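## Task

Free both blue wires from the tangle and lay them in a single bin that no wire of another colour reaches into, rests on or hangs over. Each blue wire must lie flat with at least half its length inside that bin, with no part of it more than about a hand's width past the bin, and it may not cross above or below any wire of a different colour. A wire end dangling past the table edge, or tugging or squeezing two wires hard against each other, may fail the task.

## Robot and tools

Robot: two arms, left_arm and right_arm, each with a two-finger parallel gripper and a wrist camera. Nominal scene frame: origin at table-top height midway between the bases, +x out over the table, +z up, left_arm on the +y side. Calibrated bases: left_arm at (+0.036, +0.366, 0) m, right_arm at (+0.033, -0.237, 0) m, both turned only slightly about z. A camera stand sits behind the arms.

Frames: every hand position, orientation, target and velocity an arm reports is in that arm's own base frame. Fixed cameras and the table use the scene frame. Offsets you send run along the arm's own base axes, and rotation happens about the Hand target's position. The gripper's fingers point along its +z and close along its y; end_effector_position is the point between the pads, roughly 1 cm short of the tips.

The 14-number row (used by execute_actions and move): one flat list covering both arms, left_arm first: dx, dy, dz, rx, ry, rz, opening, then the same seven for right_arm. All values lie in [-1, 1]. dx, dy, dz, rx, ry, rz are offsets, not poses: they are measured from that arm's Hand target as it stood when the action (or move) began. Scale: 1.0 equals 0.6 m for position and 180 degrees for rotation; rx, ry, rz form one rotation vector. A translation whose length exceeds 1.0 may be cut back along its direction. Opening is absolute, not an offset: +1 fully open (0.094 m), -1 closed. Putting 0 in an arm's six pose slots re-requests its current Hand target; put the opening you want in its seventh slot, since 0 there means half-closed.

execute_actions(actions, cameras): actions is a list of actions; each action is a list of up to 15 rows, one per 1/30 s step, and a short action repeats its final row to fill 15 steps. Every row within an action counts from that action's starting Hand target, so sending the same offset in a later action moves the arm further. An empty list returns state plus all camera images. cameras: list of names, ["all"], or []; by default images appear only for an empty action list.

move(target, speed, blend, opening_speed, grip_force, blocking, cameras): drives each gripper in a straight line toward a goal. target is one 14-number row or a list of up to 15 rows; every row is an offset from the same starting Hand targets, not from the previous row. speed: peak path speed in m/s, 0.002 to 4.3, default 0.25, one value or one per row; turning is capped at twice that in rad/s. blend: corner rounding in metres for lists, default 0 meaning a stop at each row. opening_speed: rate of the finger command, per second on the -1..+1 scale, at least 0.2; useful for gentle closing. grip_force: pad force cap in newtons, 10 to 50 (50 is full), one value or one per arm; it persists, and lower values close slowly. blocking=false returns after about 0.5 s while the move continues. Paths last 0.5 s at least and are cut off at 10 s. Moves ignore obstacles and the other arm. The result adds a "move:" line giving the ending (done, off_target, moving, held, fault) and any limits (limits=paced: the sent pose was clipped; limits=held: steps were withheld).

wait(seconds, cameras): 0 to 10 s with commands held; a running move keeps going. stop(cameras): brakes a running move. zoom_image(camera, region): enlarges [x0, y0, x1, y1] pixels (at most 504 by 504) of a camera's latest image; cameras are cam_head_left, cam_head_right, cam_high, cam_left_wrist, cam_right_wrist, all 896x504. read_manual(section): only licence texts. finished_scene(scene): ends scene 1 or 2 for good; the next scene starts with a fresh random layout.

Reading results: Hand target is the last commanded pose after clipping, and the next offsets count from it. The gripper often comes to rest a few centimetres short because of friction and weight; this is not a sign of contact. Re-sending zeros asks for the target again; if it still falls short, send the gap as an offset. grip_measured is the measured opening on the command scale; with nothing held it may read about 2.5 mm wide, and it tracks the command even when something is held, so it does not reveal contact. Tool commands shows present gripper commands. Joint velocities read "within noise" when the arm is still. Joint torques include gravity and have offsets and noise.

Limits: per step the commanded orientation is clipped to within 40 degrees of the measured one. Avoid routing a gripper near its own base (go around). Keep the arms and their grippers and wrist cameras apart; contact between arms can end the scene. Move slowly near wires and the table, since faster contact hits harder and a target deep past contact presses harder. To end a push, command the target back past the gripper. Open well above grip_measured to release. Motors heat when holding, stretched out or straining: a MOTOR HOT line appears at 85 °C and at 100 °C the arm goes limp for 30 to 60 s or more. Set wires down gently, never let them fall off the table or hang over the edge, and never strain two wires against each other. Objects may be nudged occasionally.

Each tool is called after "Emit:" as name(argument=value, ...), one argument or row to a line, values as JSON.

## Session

Emit:
execute_actions(
  actions=[],
)

Emit:
zoom_image(
  camera="cam_head_left",
  region=[400, 230, 760, 470],
)

Emit:
zoom_image(
  camera="cam_high",
  region=[250, 80, 650, 330],
)

Scene clock: 0.00 s.
left_arm: end_effector_position=(+0.3125, +0.1871, +0.3101) grip_measured=+1.000 end_effector_quat_wxyz=(+0.411, -0.303, +0.827, +0.237) | right_arm: end_effector_position=(+0.8387, +0.2455, +0.3192) grip_measured=+1.000 end_effector_quat_wxyz=(+0.540, -0.389, +0.698, +0.265)
Joint positions: left_arm=[0.334 0.751 0.784 -0.688 -0.444 -0.146 0.094] | right_arm=[0.145 2.205 2.208 -0.402 -0.779 -0.341 0.094]
Joint velocities: within noise
Joint torques (N m): no reading
Motor temperatures (°C): left_arm=[25 28 31 24 26 24 27] | right_arm=[28 27 37 26 27 23 26]
Heat: left arm: hottest elbow 31 °C; right arm: hottest elbow 37 °C.
Hand target: left_arm +0.3168, +0.1886, +0.3309; +0.429, -0.304, +0.817, +0.237 | right_arm +0.8388, +0.2455, +0.3507; +0.560, -0.394, +0.682, +0.257
Tool commands: left_gripper/opening=+1.0 right_gripper/opening=+1.0
camera_calibration:
cam_left_wrist: T_world_to_cam=[[0.740077, -0.671574, -0.0357012, -0.0997385], [-0.614314, -0.653465, -0.442269, 0.479531], [0.273687, 0.349245, -0.896172, 0.245573], [0, 0, 0, 1]] pos_world=[0.301187, 0.16061, 0.428596]
cam_right_wrist: T_world_to_cam=[[0.823742, -0.534773, 0.188329, -0.625851], [-0.275987, -0.668372, -0.690732, 0.649432], [0.495258, 0.517008, -0.698156, -0.205105], [0, 0, 0, 1]] pos_world=[0.796354, 0.205415, 0.423254]

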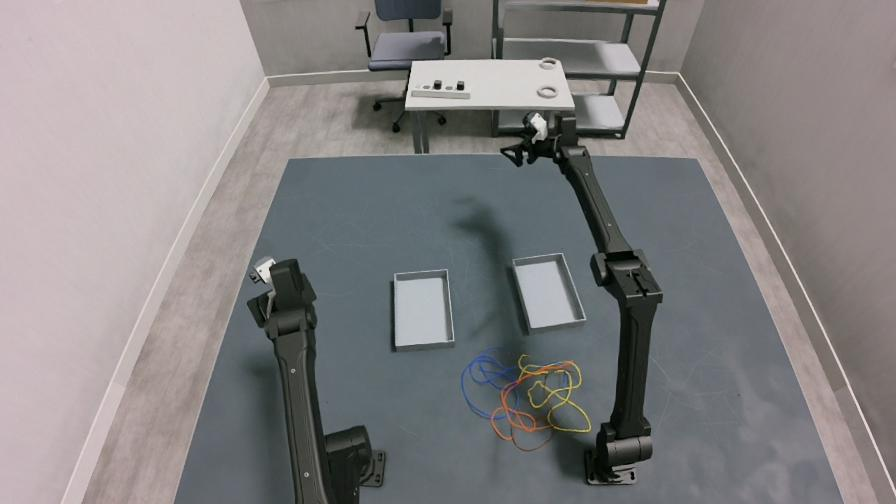

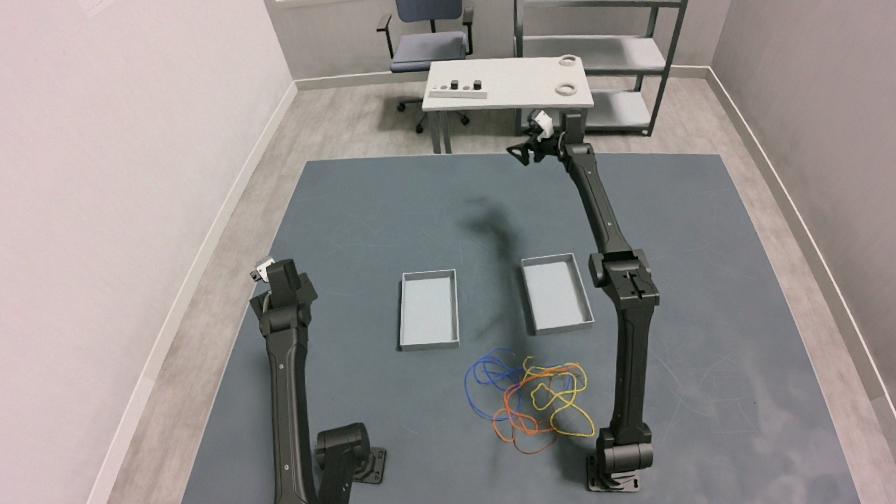

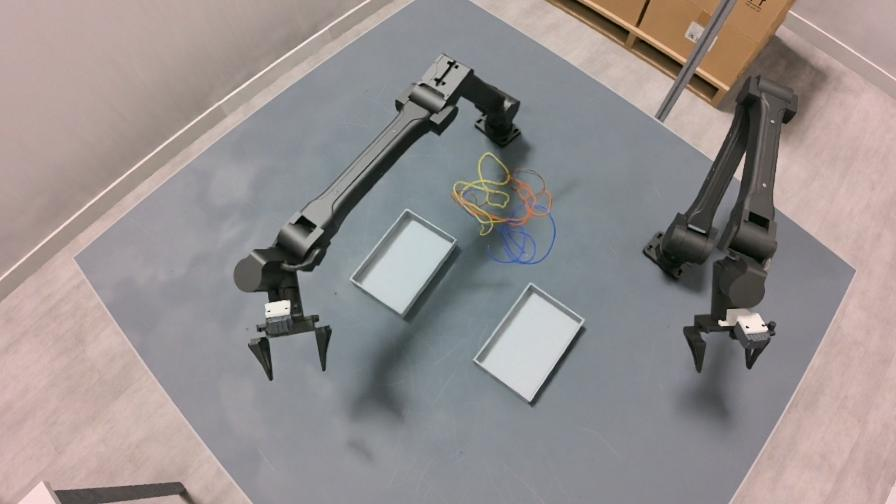

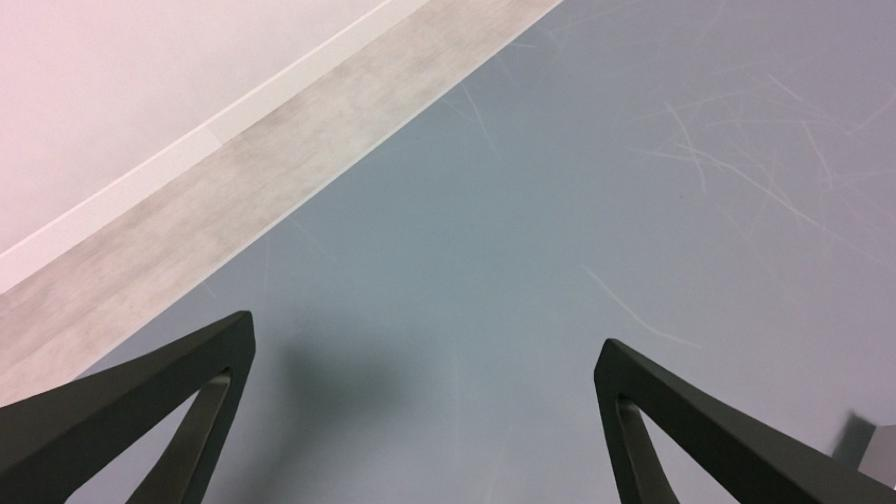

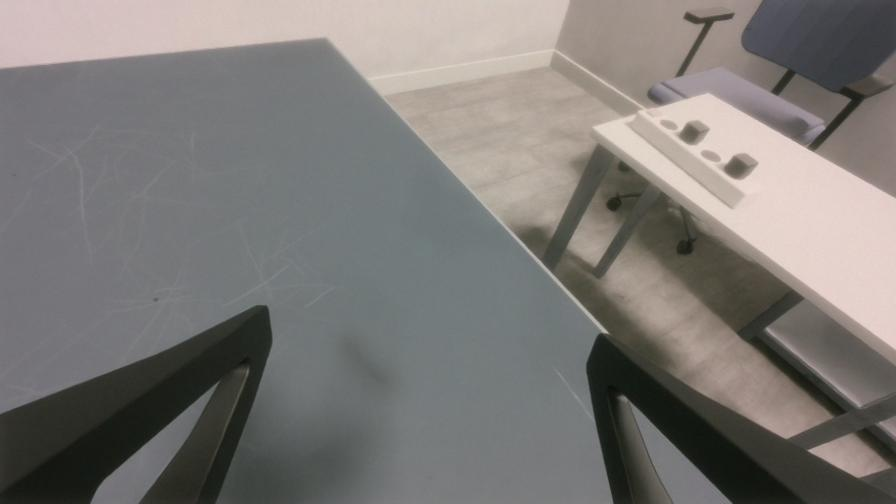

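Scaled by 1.400 from the camera's 896x504 image, which has a finer 1280x720 frame.

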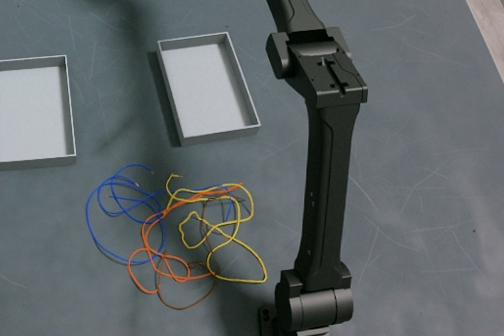

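Scaled by 1.260 from the camera's 896x504 image, which has a finer 1280x720 frame.

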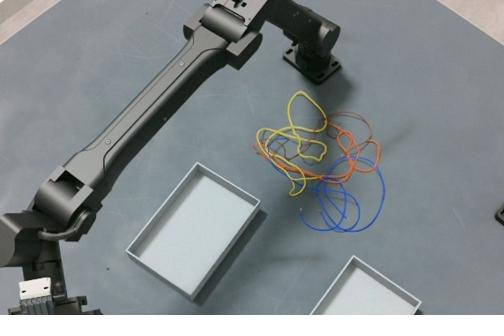

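Emit:
move(
  target=[
    [0,0,0,0,0,0,1, -0.62,-0.75,-0.08,-0.074,0.458,-0.423,1],
    [-0.141,-0.956,-0.143,-0.007,0.192,-0.557,1, -0.62,-0.75,-0.08,-0.074,0.458,-0.423,1],
  ],
  speed=0.35,
  blend=0.08,
  cameras=["all"],
)

Scene clock: 25.87 s.
left_arm: end_effector_position=(+0.2241, -0.3607, +0.2148) grip_measured=+1.000 end_effector_quat_wxyz=(+0.191, +0.486, +0.848, -0.091) | right_arm: end_effector_position=(+0.4571, -0.1939, +0.2846) grip_measured=+1.000 end_effector_quat_wxyz=(-0.018, +0.257, +0.966, +0.004)
Joint positions: left_arm=[-1.023 1.195 1.018 -0.968 -0.023 0.024 0.094] | right_arm=[-0.401 1.665 1.747 -1.69 -0.003 0.118 0.094]
Joint torques (N m): left_arm=[-0.44 -5.48 12.49 1.42 0.19 0.12] | right_arm=[-2.26 -10.58 15.86 -0.09 0.22 0.27]
Motor temperatures (°C): left_arm=[25 28 36 24 26 24 27] | right_arm=[28 29 41 26 27 23 26]
Heat: left arm: hottest elbow 36 °C; right arm: hottest elbow 41 °C.
Hand target: left_arm +0.2323, -0.3850, +0.2450; +0.221, +0.492, +0.835, -0.110 | right_arm +0.4667, -0.2044, +0.3025; +0.000, +0.267, +0.964, +0.000
Off the commanded pose: left_arm 0.040 m, 4 deg | right_arm 0.023 m, 2 deg.
joint sent to its limit (right arm) — joint 4 (wrist pitch), lower limit. The joint targets still meet the commanded pose.
move: off_target (left_arm, right_arm)
camera_calibration:
cam_left_wrist: T_world_to_cam=[[-0.801864, -0.596654, 0.0318928, -0.047551], [-0.59127, 0.800056, 0.101537, 0.427384], [-0.0860983, 0.0625614, -0.99432, 0.373872], [0, 0, 0, 1]] pos_world=[0.24676, -0.393693, 0.32987]
cam_right_wrist: T_world_to_cam=[[-0.371195, -0.928346, 0.0196767, -0.0220607], [-0.789018, 0.326516, 0.52042, 0.309279], [-0.489555, 0.177652, -0.853684, 0.615523], [0, 0, 0, 1]] pos_world=[0.53717, -0.230813, 0.364941]

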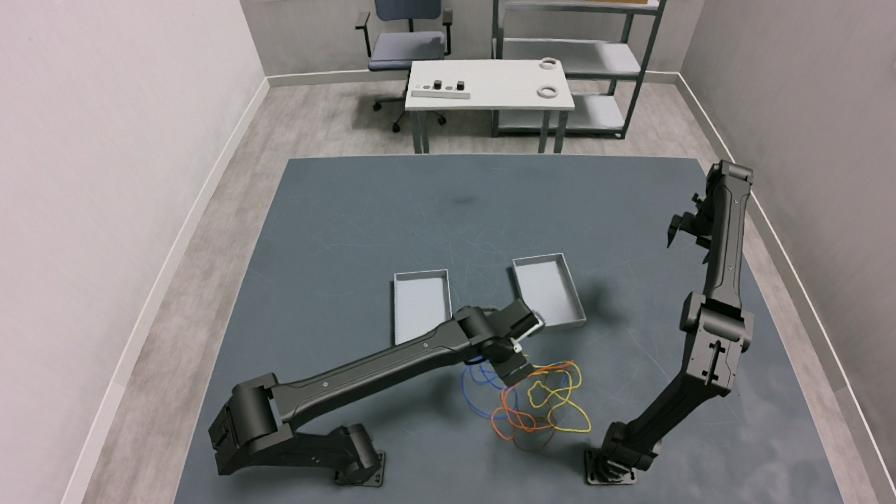

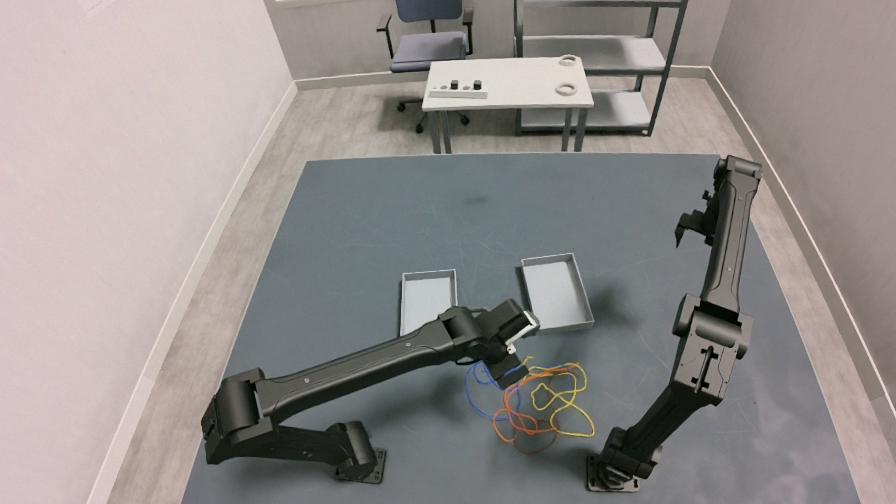

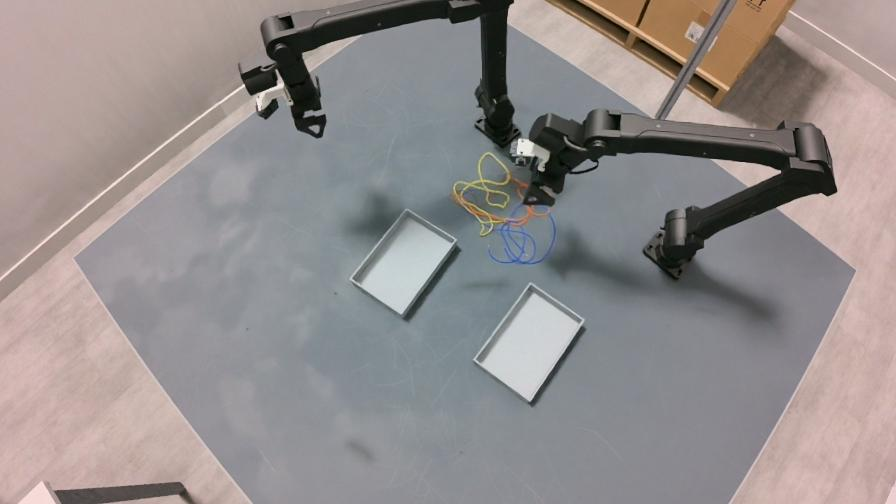

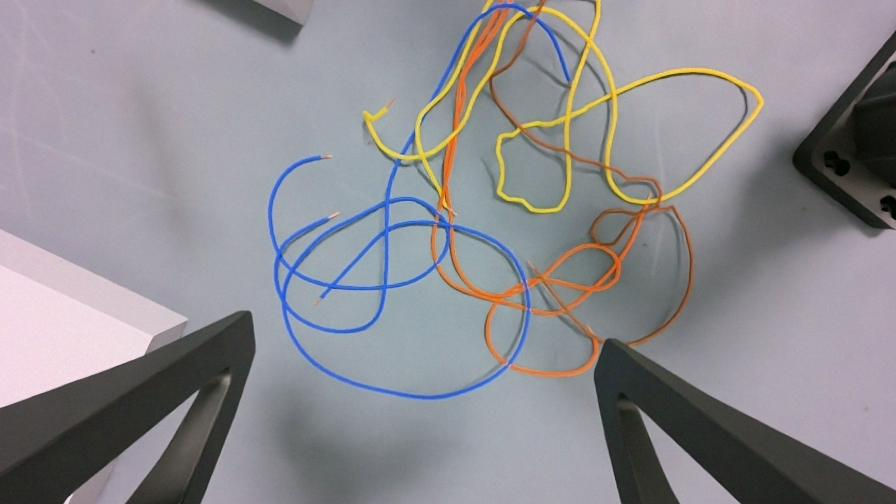

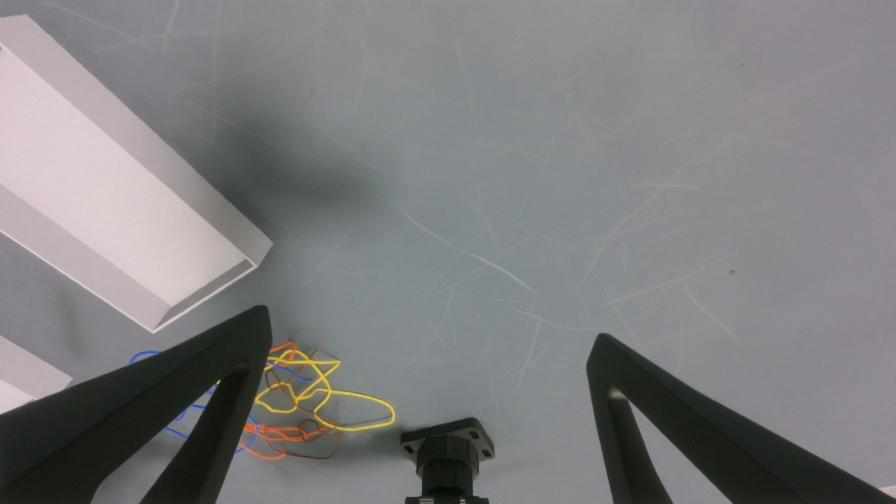

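Emit:
zoom_image(
  camera="cam_left_wrist",
  region=[350, 0, 660, 230],
)

Emit:
zoom_image(
  camera="cam_left_wrist",
  region=[250, 140, 470, 340],
)

Emit:
zoom_image(
  camera="cam_left_wrist",
  region=[420, 180, 640, 400],
)

Emit:
zoom_image(
  camera="cam_high",
  region=[440, 140, 570, 275],
)

Scaled by 1.626 from the camera's 896x504 image, which has a finer 1280x720 frame.

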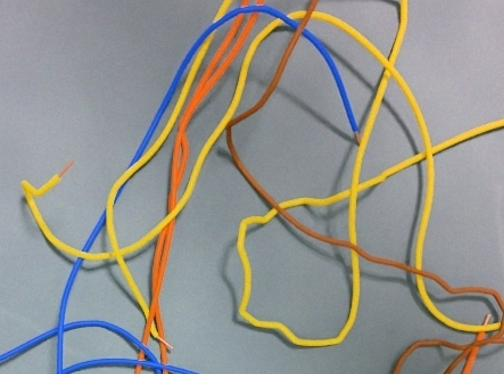

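Scaled by 2.291 from the camera's 896x504 image, which has a finer 1280x720 frame.

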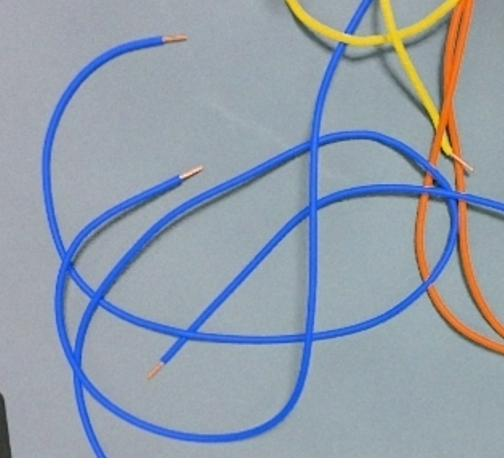

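Scaled by 2.291 from the camera's 896x504 image, which has a finer 1280x720 frame.

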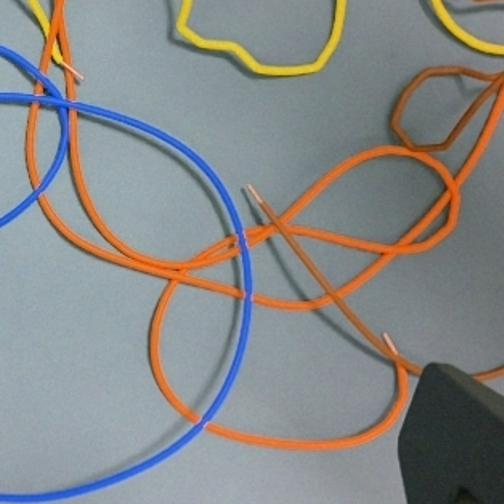

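Scaled by 3.733 from the camera's 896x504 image, which has a finer 1280x720 frame.

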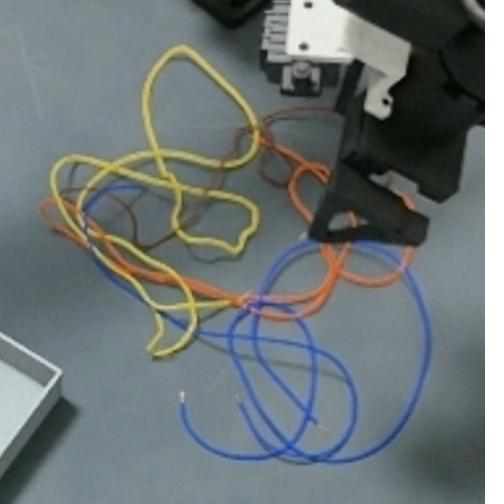

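Emit:
move(
  target=[0.11,-0.11,0.06,0,0,0,1, 0,0,0,0,0,0,1],
  speed=0.25,
  cameras=["cam_left_wrist"],
)

Emit:
zoom_image(
  camera="cam_left_wrist",
  region=[380, 60, 600, 260],
)

Emit:
zoom_image(
  camera="cam_left_wrist",
  region=[240, 220, 460, 420],
)

Emit:
zoom_image(
  camera="cam_left_wrist",
  region=[380, 220, 600, 420],
)

Scene clock: 35.13 s.
left_arm: end_effector_position=(+0.2843, -0.4393, +0.2531) grip_measured=+1.000 end_effector_quat_wxyz=(+0.200, +0.495, +0.840, -0.100) | right_arm: end_effector_position=(+0.4571, -0.1939, +0.2846) grip_measured=+1.000 end_effector_quat_wxyz=(-0.018, +0.257, +0.966, +0.004)
Joint positions: left_arm=[-0.995 1.428 1.326 -1.018 0 0.069 0.094] | right_arm=[-0.401 1.665 1.747 -1.69 -0.003 0.118 0.094]
Joint torques (N m): left_arm=[1.26 -9.35 12.68 0.5 0.2 0.1] | right_arm=[-2.2 -10.58 15.95 -0.08 0.23 0.27]
Heat: left arm: hottest elbow 37 °C; right arm: hottest elbow 43 °C.
Hand target: left_arm +0.2982, -0.4509, +0.2808; +0.221, +0.492, +0.835, -0.110 | right_arm +0.4667, -0.2044, +0.3025; +0.000, +0.267, +0.964, +0.000
Off the commanded pose: left_arm 0.033 m, 3 deg | right_arm 0.023 m, 2 deg.
joint sent to its limit (right arm) — joint 4 (wrist pitch), lower limit. The joint targets still meet the commanded pose.
move: off_target (left_arm, right_arm)
camera_calibration:
cam_left_wrist: T_world_to_cam=[[-0.815707, -0.577357, 0.0357879, -0.0360219], [-0.573716, 0.815372, 0.0775873, 0.529807], [-0.073976, 0.0427565, -0.996343, 0.410384], [0, 0, 0, 1]] pos_world=[0.304934, -0.470334, 0.369066]
Images, in order (width x height): cam_left_wrist 896x504.

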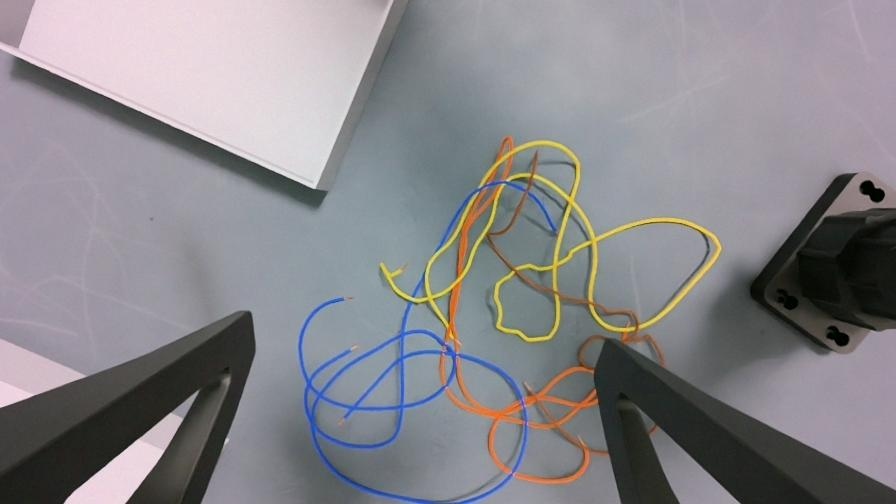

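Scaled by 2.291 from the camera's 896x504 image, which has a finer 1280x720 frame.

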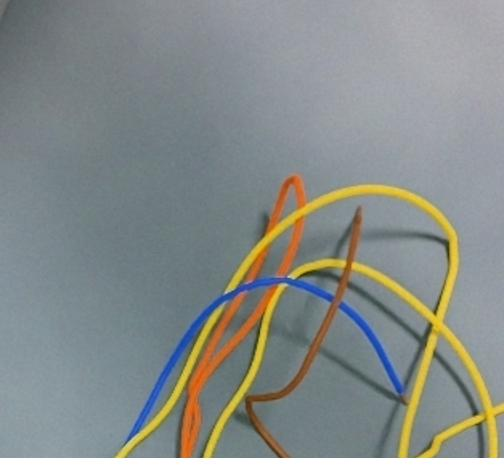

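Scaled by 2.291 from the camera's 896x504 image, which has a finer 1280x720 frame.

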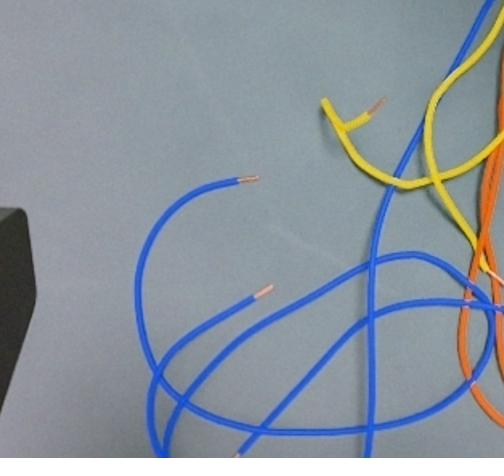

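Scaled by 2.291 from the camera's 896x504 image, which has a finer 1280x720 frame.

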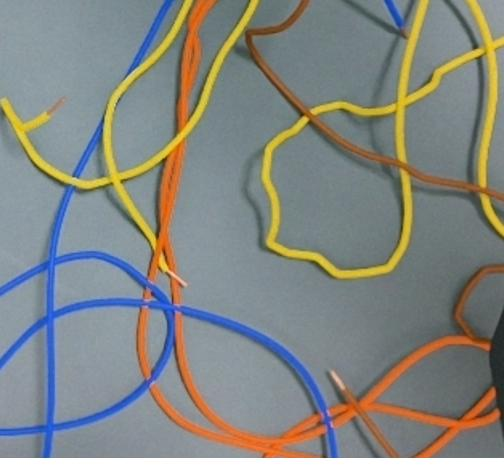

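Emit:
move(
  target=[-0.067,-0.033,-0.217,0,0,0,1, 0,0,0,0,0,0,1],
  speed=0.2,
  cameras=["cam_left_wrist"],
)

Emit:
zoom_image(
  camera="cam_left_wrist",
  region=[330, 80, 630, 330],
)

Scene clock: 54.43 s.
left_arm: end_effector_position=(+0.2614, -0.4640, +0.1497) grip_measured=+1.000 end_effector_quat_wxyz=(+0.214, +0.492, +0.837, -0.104) | right_arm: end_effector_position=(+0.4571, -0.1939, +0.2846) grip_measured=+1.000 end_effector_quat_wxyz=(-0.018, +0.257, +0.966, +0.004)
Joint positions: left_arm=[-1.07 1.503 1.119 -0.707 -0.039 0.003 0.094] | right_arm=[-0.401 1.665 1.747 -1.69 -0.003 0.118 0.094]
Joint torques (N m): left_arm=[-0.26 -10.17 7.13 1.68 -0.06 -0.1] | right_arm=[-2.37 -10.75 15.94 -0.08 0.22 0.26]
Motor temperatures (°C): left_arm=[25 28 38 24 26 24 26] | right_arm=[28 30 46 26 27 23 26]
Heat: left arm: hottest elbow 38 °C; right arm: hottest elbow 46 °C.
Hand target: left_arm +0.2582, -0.4708, +0.1508; +0.221, +0.491, +0.835, -0.110 | right_arm +0.4667, -0.2044, +0.3025; +0.000, +0.267, +0.964, +0.000
Off the commanded pose: left_arm 0.008 m, 1 deg | right_arm 0.023 m, 2 deg.
joint sent to its limit (right arm) — joint 4 (wrist pitch), lower limit. The joint targets still meet the commanded pose.
move: off_target (right_arm)
camera_calibration:
cam_left_wrist: T_world_to_cam=[[-0.815006, -0.57855, 0.0323439, -0.0654682], [-0.576951, 0.815403, 0.0473801, 0.550269], [-0.0537851, 0.0199542, -0.998353, 0.291192], [0, 0, 0, 1]] pos_world=[0.279784, -0.492378, 0.266758]
Images, in order (width x height): cam_left_wrist 896x504.

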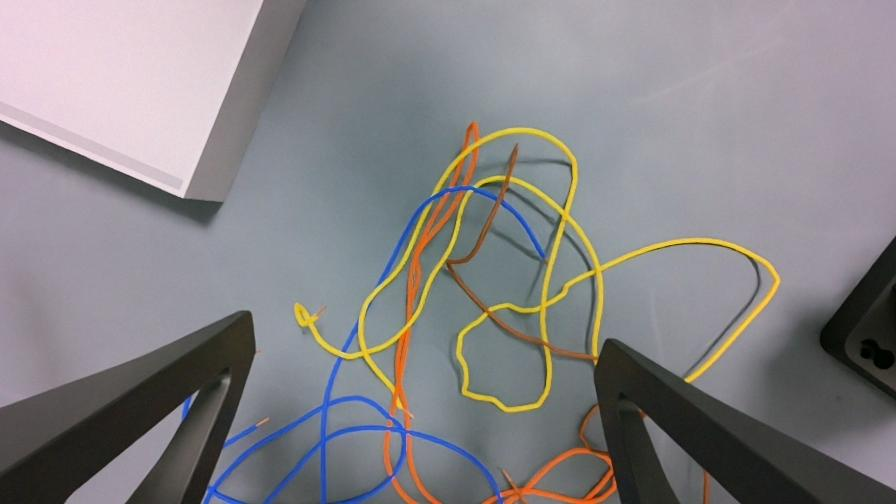

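Scaled by 1.680 from the camera's 896x504 image, which has a finer 1280x720 frame.

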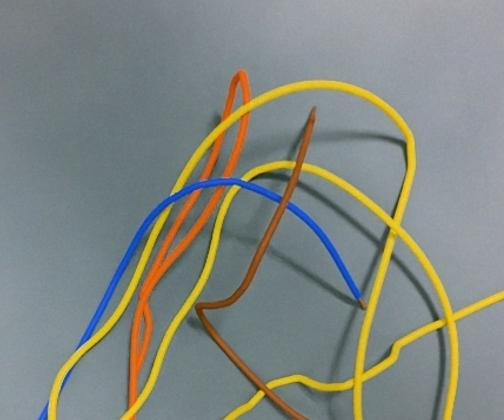

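Emit:
zoom_image(
  camera="cam_left_wrist",
  region=[410, 150, 530, 230],
)

Emit:
zoom_image(
  camera="cam_left_wrist",
  region=[490, 170, 590, 280],
)

Emit:
zoom_image(
  camera="cam_left_wrist",
  region=[330, 260, 430, 370],
)

Emit:
zoom_image(
  camera="cam_left_wrist",
  region=[350, 360, 450, 460],
)

Emit:
zoom_image(
  camera="cam_left_wrist",
  region=[380, 180, 470, 280],
)

Scaled by 4.200 from the camera's 896x504 image, which has a finer 1280x720 frame.

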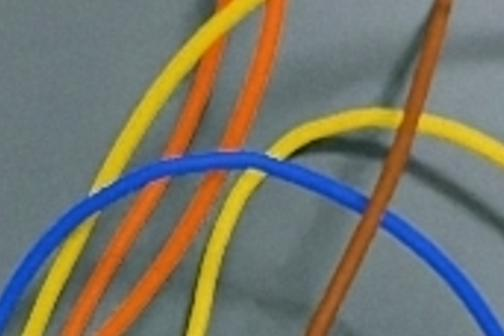

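Scaled by 4.582 from the camera's 896x504 image, which has a finer 1280x720 frame.

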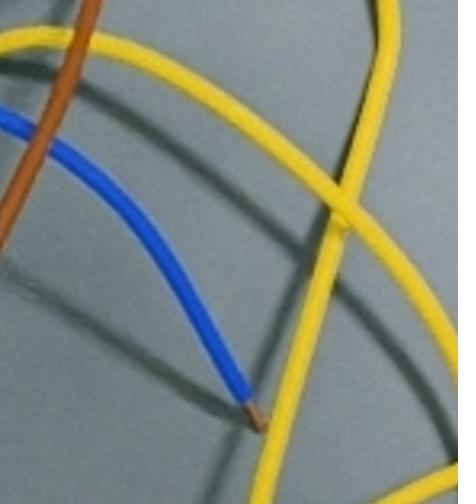

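Scaled by 4.582 from the camera's 896x504 image, which has a finer 1280x720 frame.

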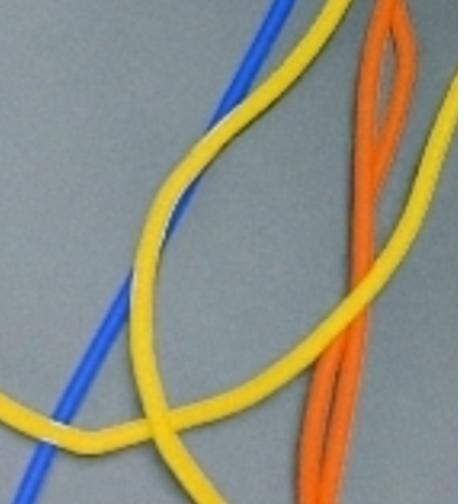

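Scaled by 5.040 from the camera's 896x504 image, which has a finer 1280x720 frame.

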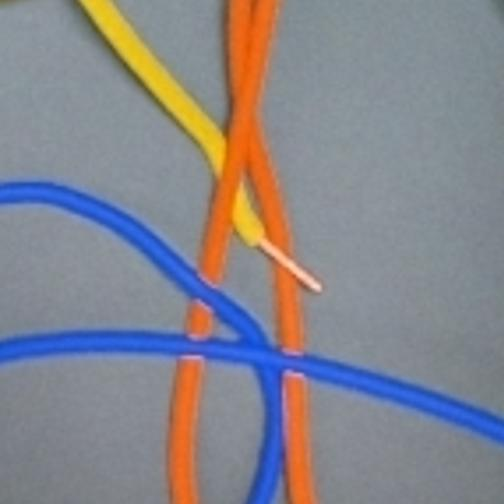

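Scaled by 5.040 from the camera's 896x504 image, which has a finer 1280x720 frame.

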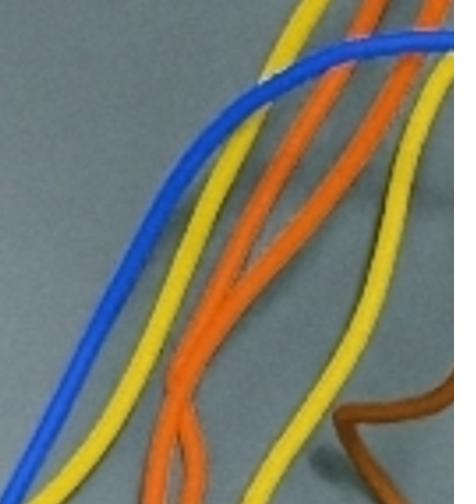

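Emit:
move(
  target=[-0.03,0.275,-0.01,0,0,0,1, 0,0,0,0,0,0,1],
  speed=0.25,
  cameras=["cam_left_wrist"],
)

Emit:
zoom_image(
  camera="cam_left_wrist",
  region=[200, 100, 420, 320],
)

Emit:
zoom_image(
  camera="cam_left_wrist",
  region=[360, 60, 580, 280],
)

Scene clock: 84.83 s.
left_arm: end_effector_position=(+0.2388, -0.3126, +0.1431) grip_measured=+1.000 end_effector_quat_wxyz=(+0.221, +0.493, +0.834, -0.111) | right_arm: end_effector_position=(+0.4571, -0.1939, +0.2846) grip_measured=+1.000 end_effector_quat_wxyz=(-0.018, +0.257, +0.966, +0.004)
Joint positions: left_arm=[-0.895 1.125 0.748 -0.697 0.051 0.159 0.094] | right_arm=[-0.401 1.665 1.747 -1.69 -0.003 0.118 0.094]
Joint torques (N m): left_arm=[1.67 -5.6 6.89 0.61 0.25 0.08] | right_arm=[-2.32 -10.81 15.95 -0.09 0.21 0.27]
Heat: left arm: hottest elbow 36 °C; right arm: hottest elbow 49 °C.
Hand target: left_arm +0.2401, -0.3058, +0.1447; +0.221, +0.492, +0.835, -0.110 | right_arm +0.4667, -0.2044, +0.3025; +0.000, +0.267, +0.964, +0.000
Off the commanded pose: left_arm 0.007 m, 0 deg | right_arm 0.023 m, 2 deg.
joint sent to its limit (right arm) — joint 4 (wrist pitch), lower limit. The joint targets still meet the commanded pose.
move: off_target (right_arm)
camera_calibration:
cam_left_wrist: T_world_to_cam=[[-0.81841, -0.573345, 0.0384816, 0.00559279], [-0.572603, 0.819312, 0.0292209, 0.416842], [-0.0482821, 0.00188002, -0.998832, 0.273569], [0, 0, 0, 1]] pos_world=[0.256471, -0.338831, 0.260854]
Images, in order (width x height): cam_left_wrist 896x504.

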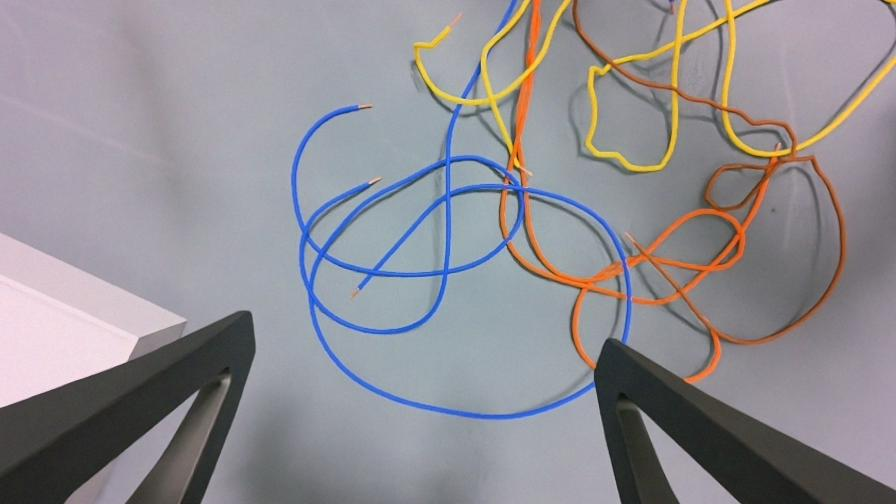

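Scaled by 2.291 from the camera's 896x504 image, which has a finer 1280x720 frame.

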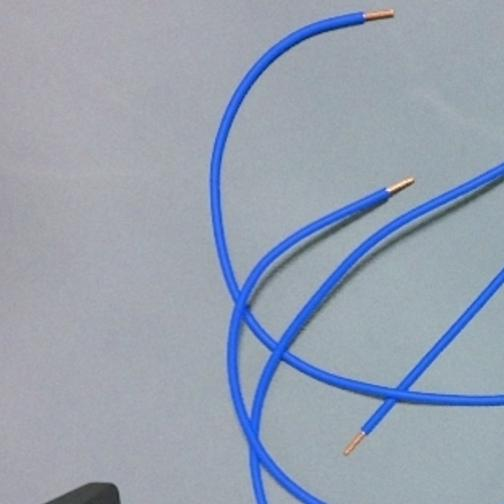

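Scaled by 2.291 from the camera's 896x504 image, which has a finer 1280x720 frame.

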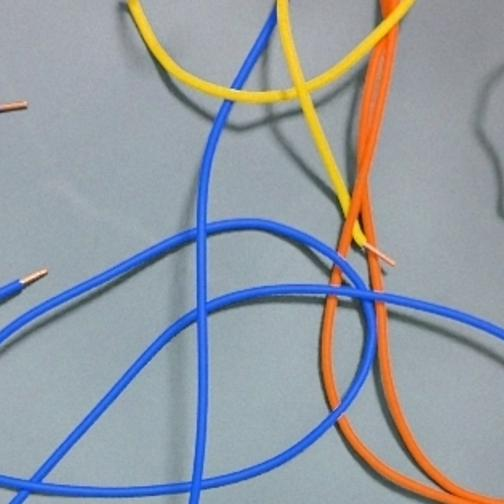

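Emit:
zoom_image(
  camera="cam_left_wrist",
  region=[420, 140, 490, 210],
)

Emit:
zoom_image(
  camera="cam_left_wrist",
  region=[415, 240, 485, 310],
)

Emit:
zoom_image(
  camera="cam_left_wrist",
  region=[280, 200, 350, 270],
)

Emit:
zoom_image(
  camera="cam_left_wrist",
  region=[280, 260, 350, 330],
)

Emit:
zoom_image(
  camera="cam_left_wrist",
  region=[560, 200, 680, 320],
)

Scaled by 7.200 from the camera's 896x504 image, which has a finer 1280x720 frame.

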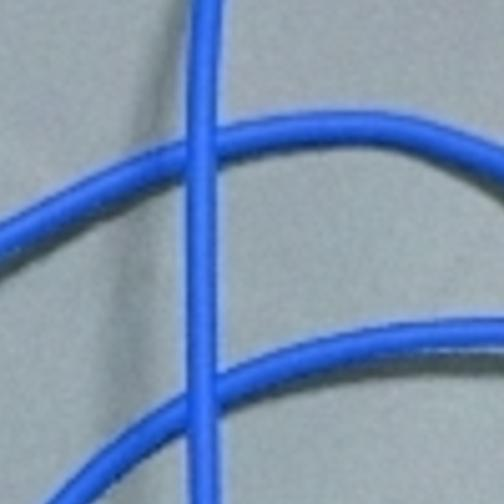

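Scaled by 7.200 from the camera's 896x504 image, which has a finer 1280x720 frame.

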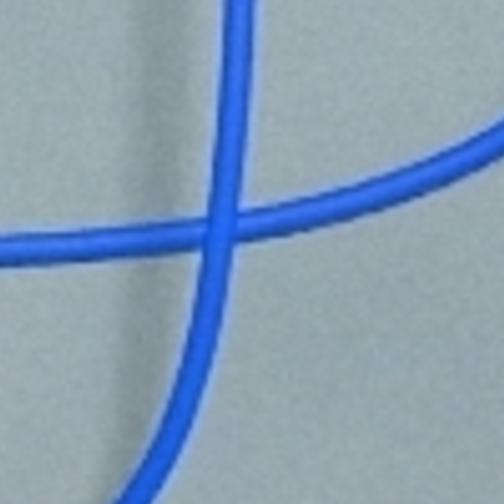

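Scaled by 7.200 from the camera's 896x504 image, which has a finer 1280x720 frame.

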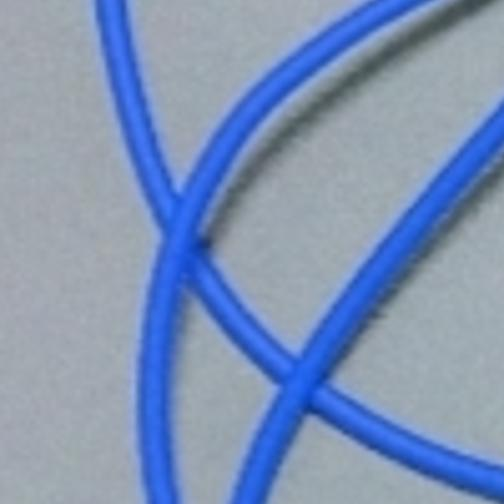

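Scaled by 7.200 from the camera's 896x504 image, which has a finer 1280x720 frame.

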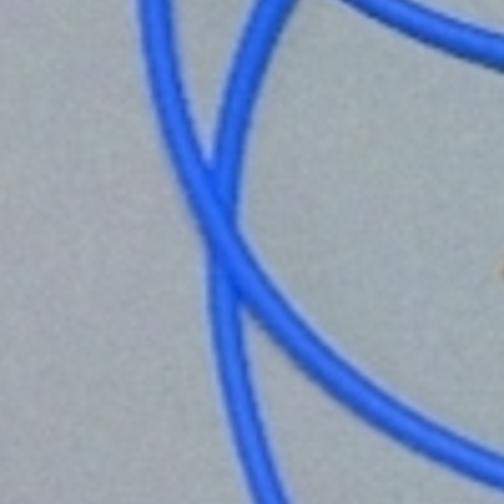

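Scaled by 4.200 from the camera's 896x504 image, which has a finer 1280x720 frame.

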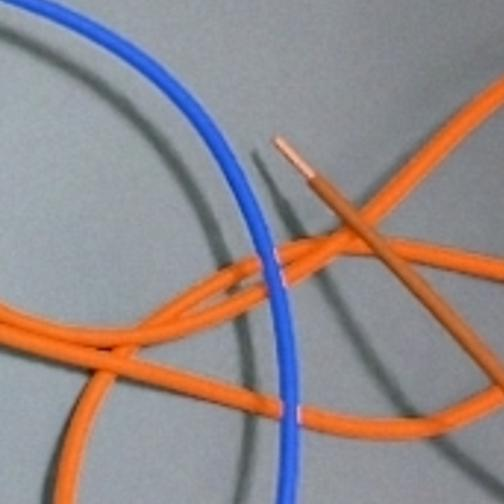

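Emit:
move(
  target=[0.066,-0.149,-0.066,0.138,0.0784,-0.038,-0.2, 0,0,0,0,0,0,1],
  speed=0.2,
  cameras=["cam_left_wrist"],
)

Scene clock: 119.50 s.
left_arm: end_effector_position=(+0.2719, -0.3748, +0.0893) grip_measured=-0.198 end_effector_quat_wxyz=(-0.018, +0.549, +0.836, +0.005) | right_arm: end_effector_position=(+0.4571, -0.1939, +0.2846) grip_measured=+1.000 end_effector_quat_wxyz=(-0.018, +0.257, +0.966, +0.004)
Joint positions: left_arm=[-0.941 1.67 1.228 -1.165 0.003 0.222 0.038] | right_arm=[-0.401 1.665 1.747 -1.69 -0.003 0.118 0.094]
Joint torques (N m): left_arm=[0.03 -11.34 10.41 -0.31 0 0.1] | right_arm=[-2.32 -10.75 15.94 -0.08 0.21 0.28]
Motor temperatures (°C): left_arm=[25 29 35 24 26 24 26] | right_arm=[28 30 51 26 27 23 25]
Heat: left arm: hottest elbow 35 °C; right arm: hottest elbow 51 °C.
Hand target: left_arm +0.2797, -0.3952, +0.1051; +0.000, +0.559, +0.829, +0.000 | right_arm +0.4667, -0.2044, +0.3025; +0.000, +0.267, +0.964, +0.000
Off the commanded pose: left_arm 0.027 m, 3 deg | right_arm 0.023 m, 2 deg.
joint sent to its limit (right arm) — joint 4 (wrist pitch), lower limit. The joint targets still meet the commanded pose.
move: off_target (left_arm, right_arm)
camera_calibration:
cam_left_wrist: T_world_to_cam=[[-0.862749, -0.505187, 0.0212237, 0.0381218], [-0.417044, 0.734699, 0.535062, 0.369076], [-0.285899, 0.452773, -0.844546, 0.441376], [0, 0, 0, 1]] pos_world=[0.313, -0.451745, 0.174475]
Images, in order (width x height): cam_left_wrist 896x504.

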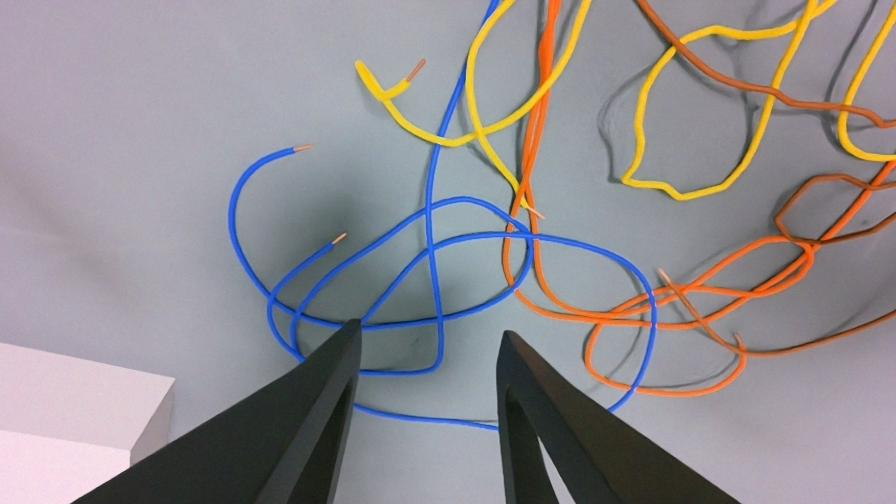

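Emit:
move(
  target=[0.0105,0.0,-0.122,0,0,0,-0.4, 0,0,0,0,0,0,1],
  speed=0.1,
  cameras=["cam_left_wrist"],
)

Scene clock: 126.13 s.
left_arm: end_effector_position=(+0.2854, -0.3932, +0.0352) grip_measured=-0.398 end_effector_quat_wxyz=(-0.003, +0.554, +0.833, +0.000) | right_arm: end_effector_position=(+0.4571, -0.1939, +0.2846) grip_measured=+1.000 end_effector_quat_wxyz=(-0.018, +0.257, +0.966, +0.004)
Joint positions: left_arm=[-0.941 1.774 1.209 -1.011 0.003 0.232 0.028] | right_arm=[-0.401 1.665 1.747 -1.69 -0.003 0.118 0.094]
Joint torques (N m): left_arm=[0.44 -12.1 5.91 0.62 0 0.07] | right_arm=[-2.37 -10.81 15.91 -0.1 0.2 0.28]
Heat: left arm: hottest elbow 37 °C; right arm: hottest elbow 51 °C.
Hand target: left_arm +0.2861, -0.3952, +0.0320; +0.000, +0.559, +0.829, +0.000 | right_arm +0.4667, -0.2044, +0.3025; +0.000, +0.267, +0.964, +0.000
Off the commanded pose: left_arm 0.004 m, 1 deg | right_arm 0.023 m, 2 deg.
joint sent to its limit (right arm) — joint 4 (wrist pitch), lower limit. The joint targets still meet the commanded pose.
move: off_target (right_arm)
camera_calibration:
cam_left_wrist: T_world_to_cam=[[-0.868467, -0.495428, 0.0178079, 0.0472179], [-0.418767, 0.752361, 0.508514, 0.425667], [-0.26533, 0.43417, -0.860869, 0.3953], [0, 0, 0, 1]] pos_world=[0.324147, -0.46849, 0.123003]
Images, in order (width x height): cam_left_wrist 896x504.

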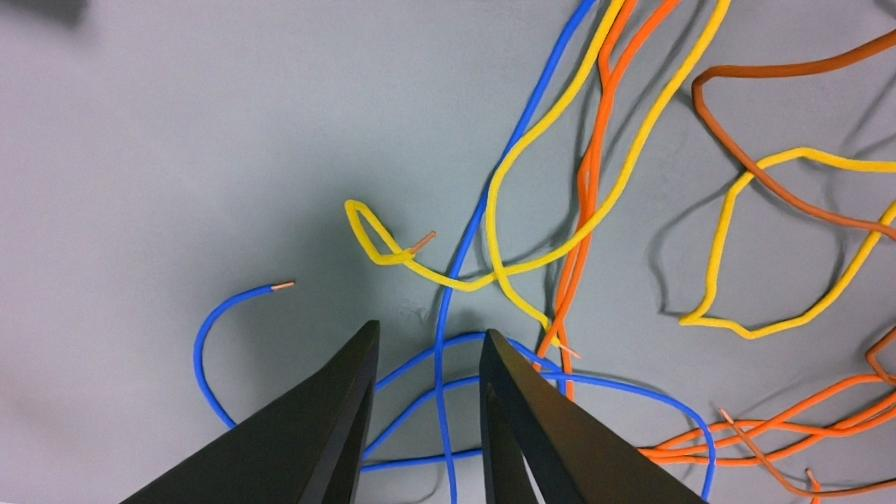

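Emit:
move(
  target=[
    [-0.056,0.081,0.02,0,0,0,-0.4, 0,0,-0.15,0,0,0,0],
    [-0.056,0.081,-0.02,0,0,0,-0.45, 0,0,-0.15,0,0,0,0],
  ],
  speed=0.08,
  cameras=["cam_left_wrist"],
)

Emit:
zoom_image(
  camera="cam_left_wrist",
  region=[330, 200, 550, 420],
)

Scene clock: 141.70 s.
left_arm: end_effector_position=(+0.2517, -0.3470, +0.0256) grip_measured=-0.447 end_effector_quat_wxyz=(+0.000, +0.555, +0.832, -0.002) | right_arm: end_effector_position=(+0.4654, -0.1974, +0.2172) grip_measured=+0.003 end_effector_quat_wxyz=(-0.001, +0.257, +0.967, +0.002)
Joint positions: left_arm=[-0.941 1.657 1.016 -0.928 0.003 0.236 0.026] | right_arm=[-0.401 1.668 1.574 -1.48 -0.003 0.118 0.047]
Joint torques (N m): left_arm=[0.79 -9.47 5.39 0.62 0.01 0.06] | right_arm=[-2.37 -10.81 10.3 0.94 0.22 0.27]
Heat: left arm: hottest elbow 36 °C; right arm: hottest elbow 51 °C.
Hand target: left_arm +0.2524, -0.3466, +0.0199; +0.000, +0.559, +0.829, +0.000 | right_arm +0.4668, -0.2044, +0.2126; +0.000, +0.267, +0.964, +0.000
Off the commanded pose: left_arm 0.006 m, 1 deg | right_arm 0.009 m, 1 deg.
move: done
camera_calibration:
cam_left_wrist: T_world_to_cam=[[-0.870182, -0.492437, 0.0170119, 0.0425233], [-0.418401, 0.756707, 0.50233, 0.383284], [-0.260239, 0.430001, -0.864509, 0.355309], [0, 0, 0, 1]] pos_world=[0.289835, -0.421877, 0.113909]
Images, in order (width x height): cam_left_wrist 896x504.

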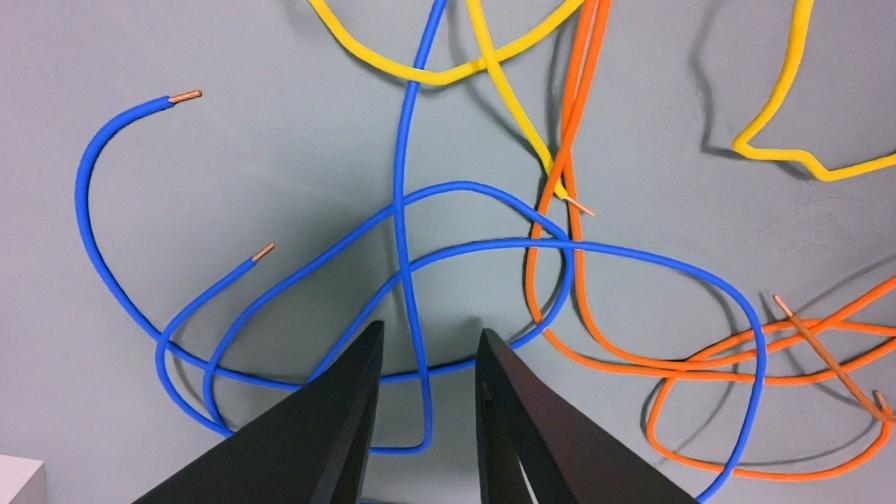

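Scaled by 2.291 from the camera's 896x504 image, which has a finer 1280x720 frame.

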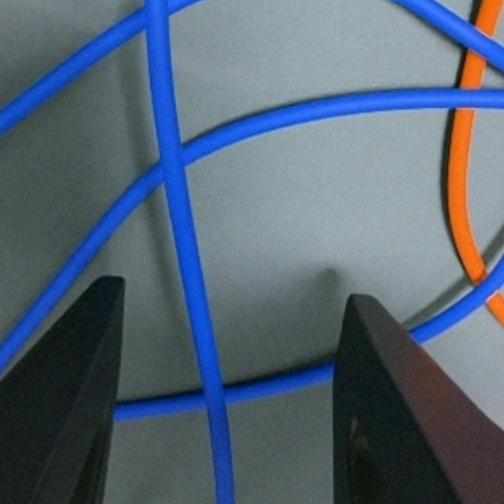

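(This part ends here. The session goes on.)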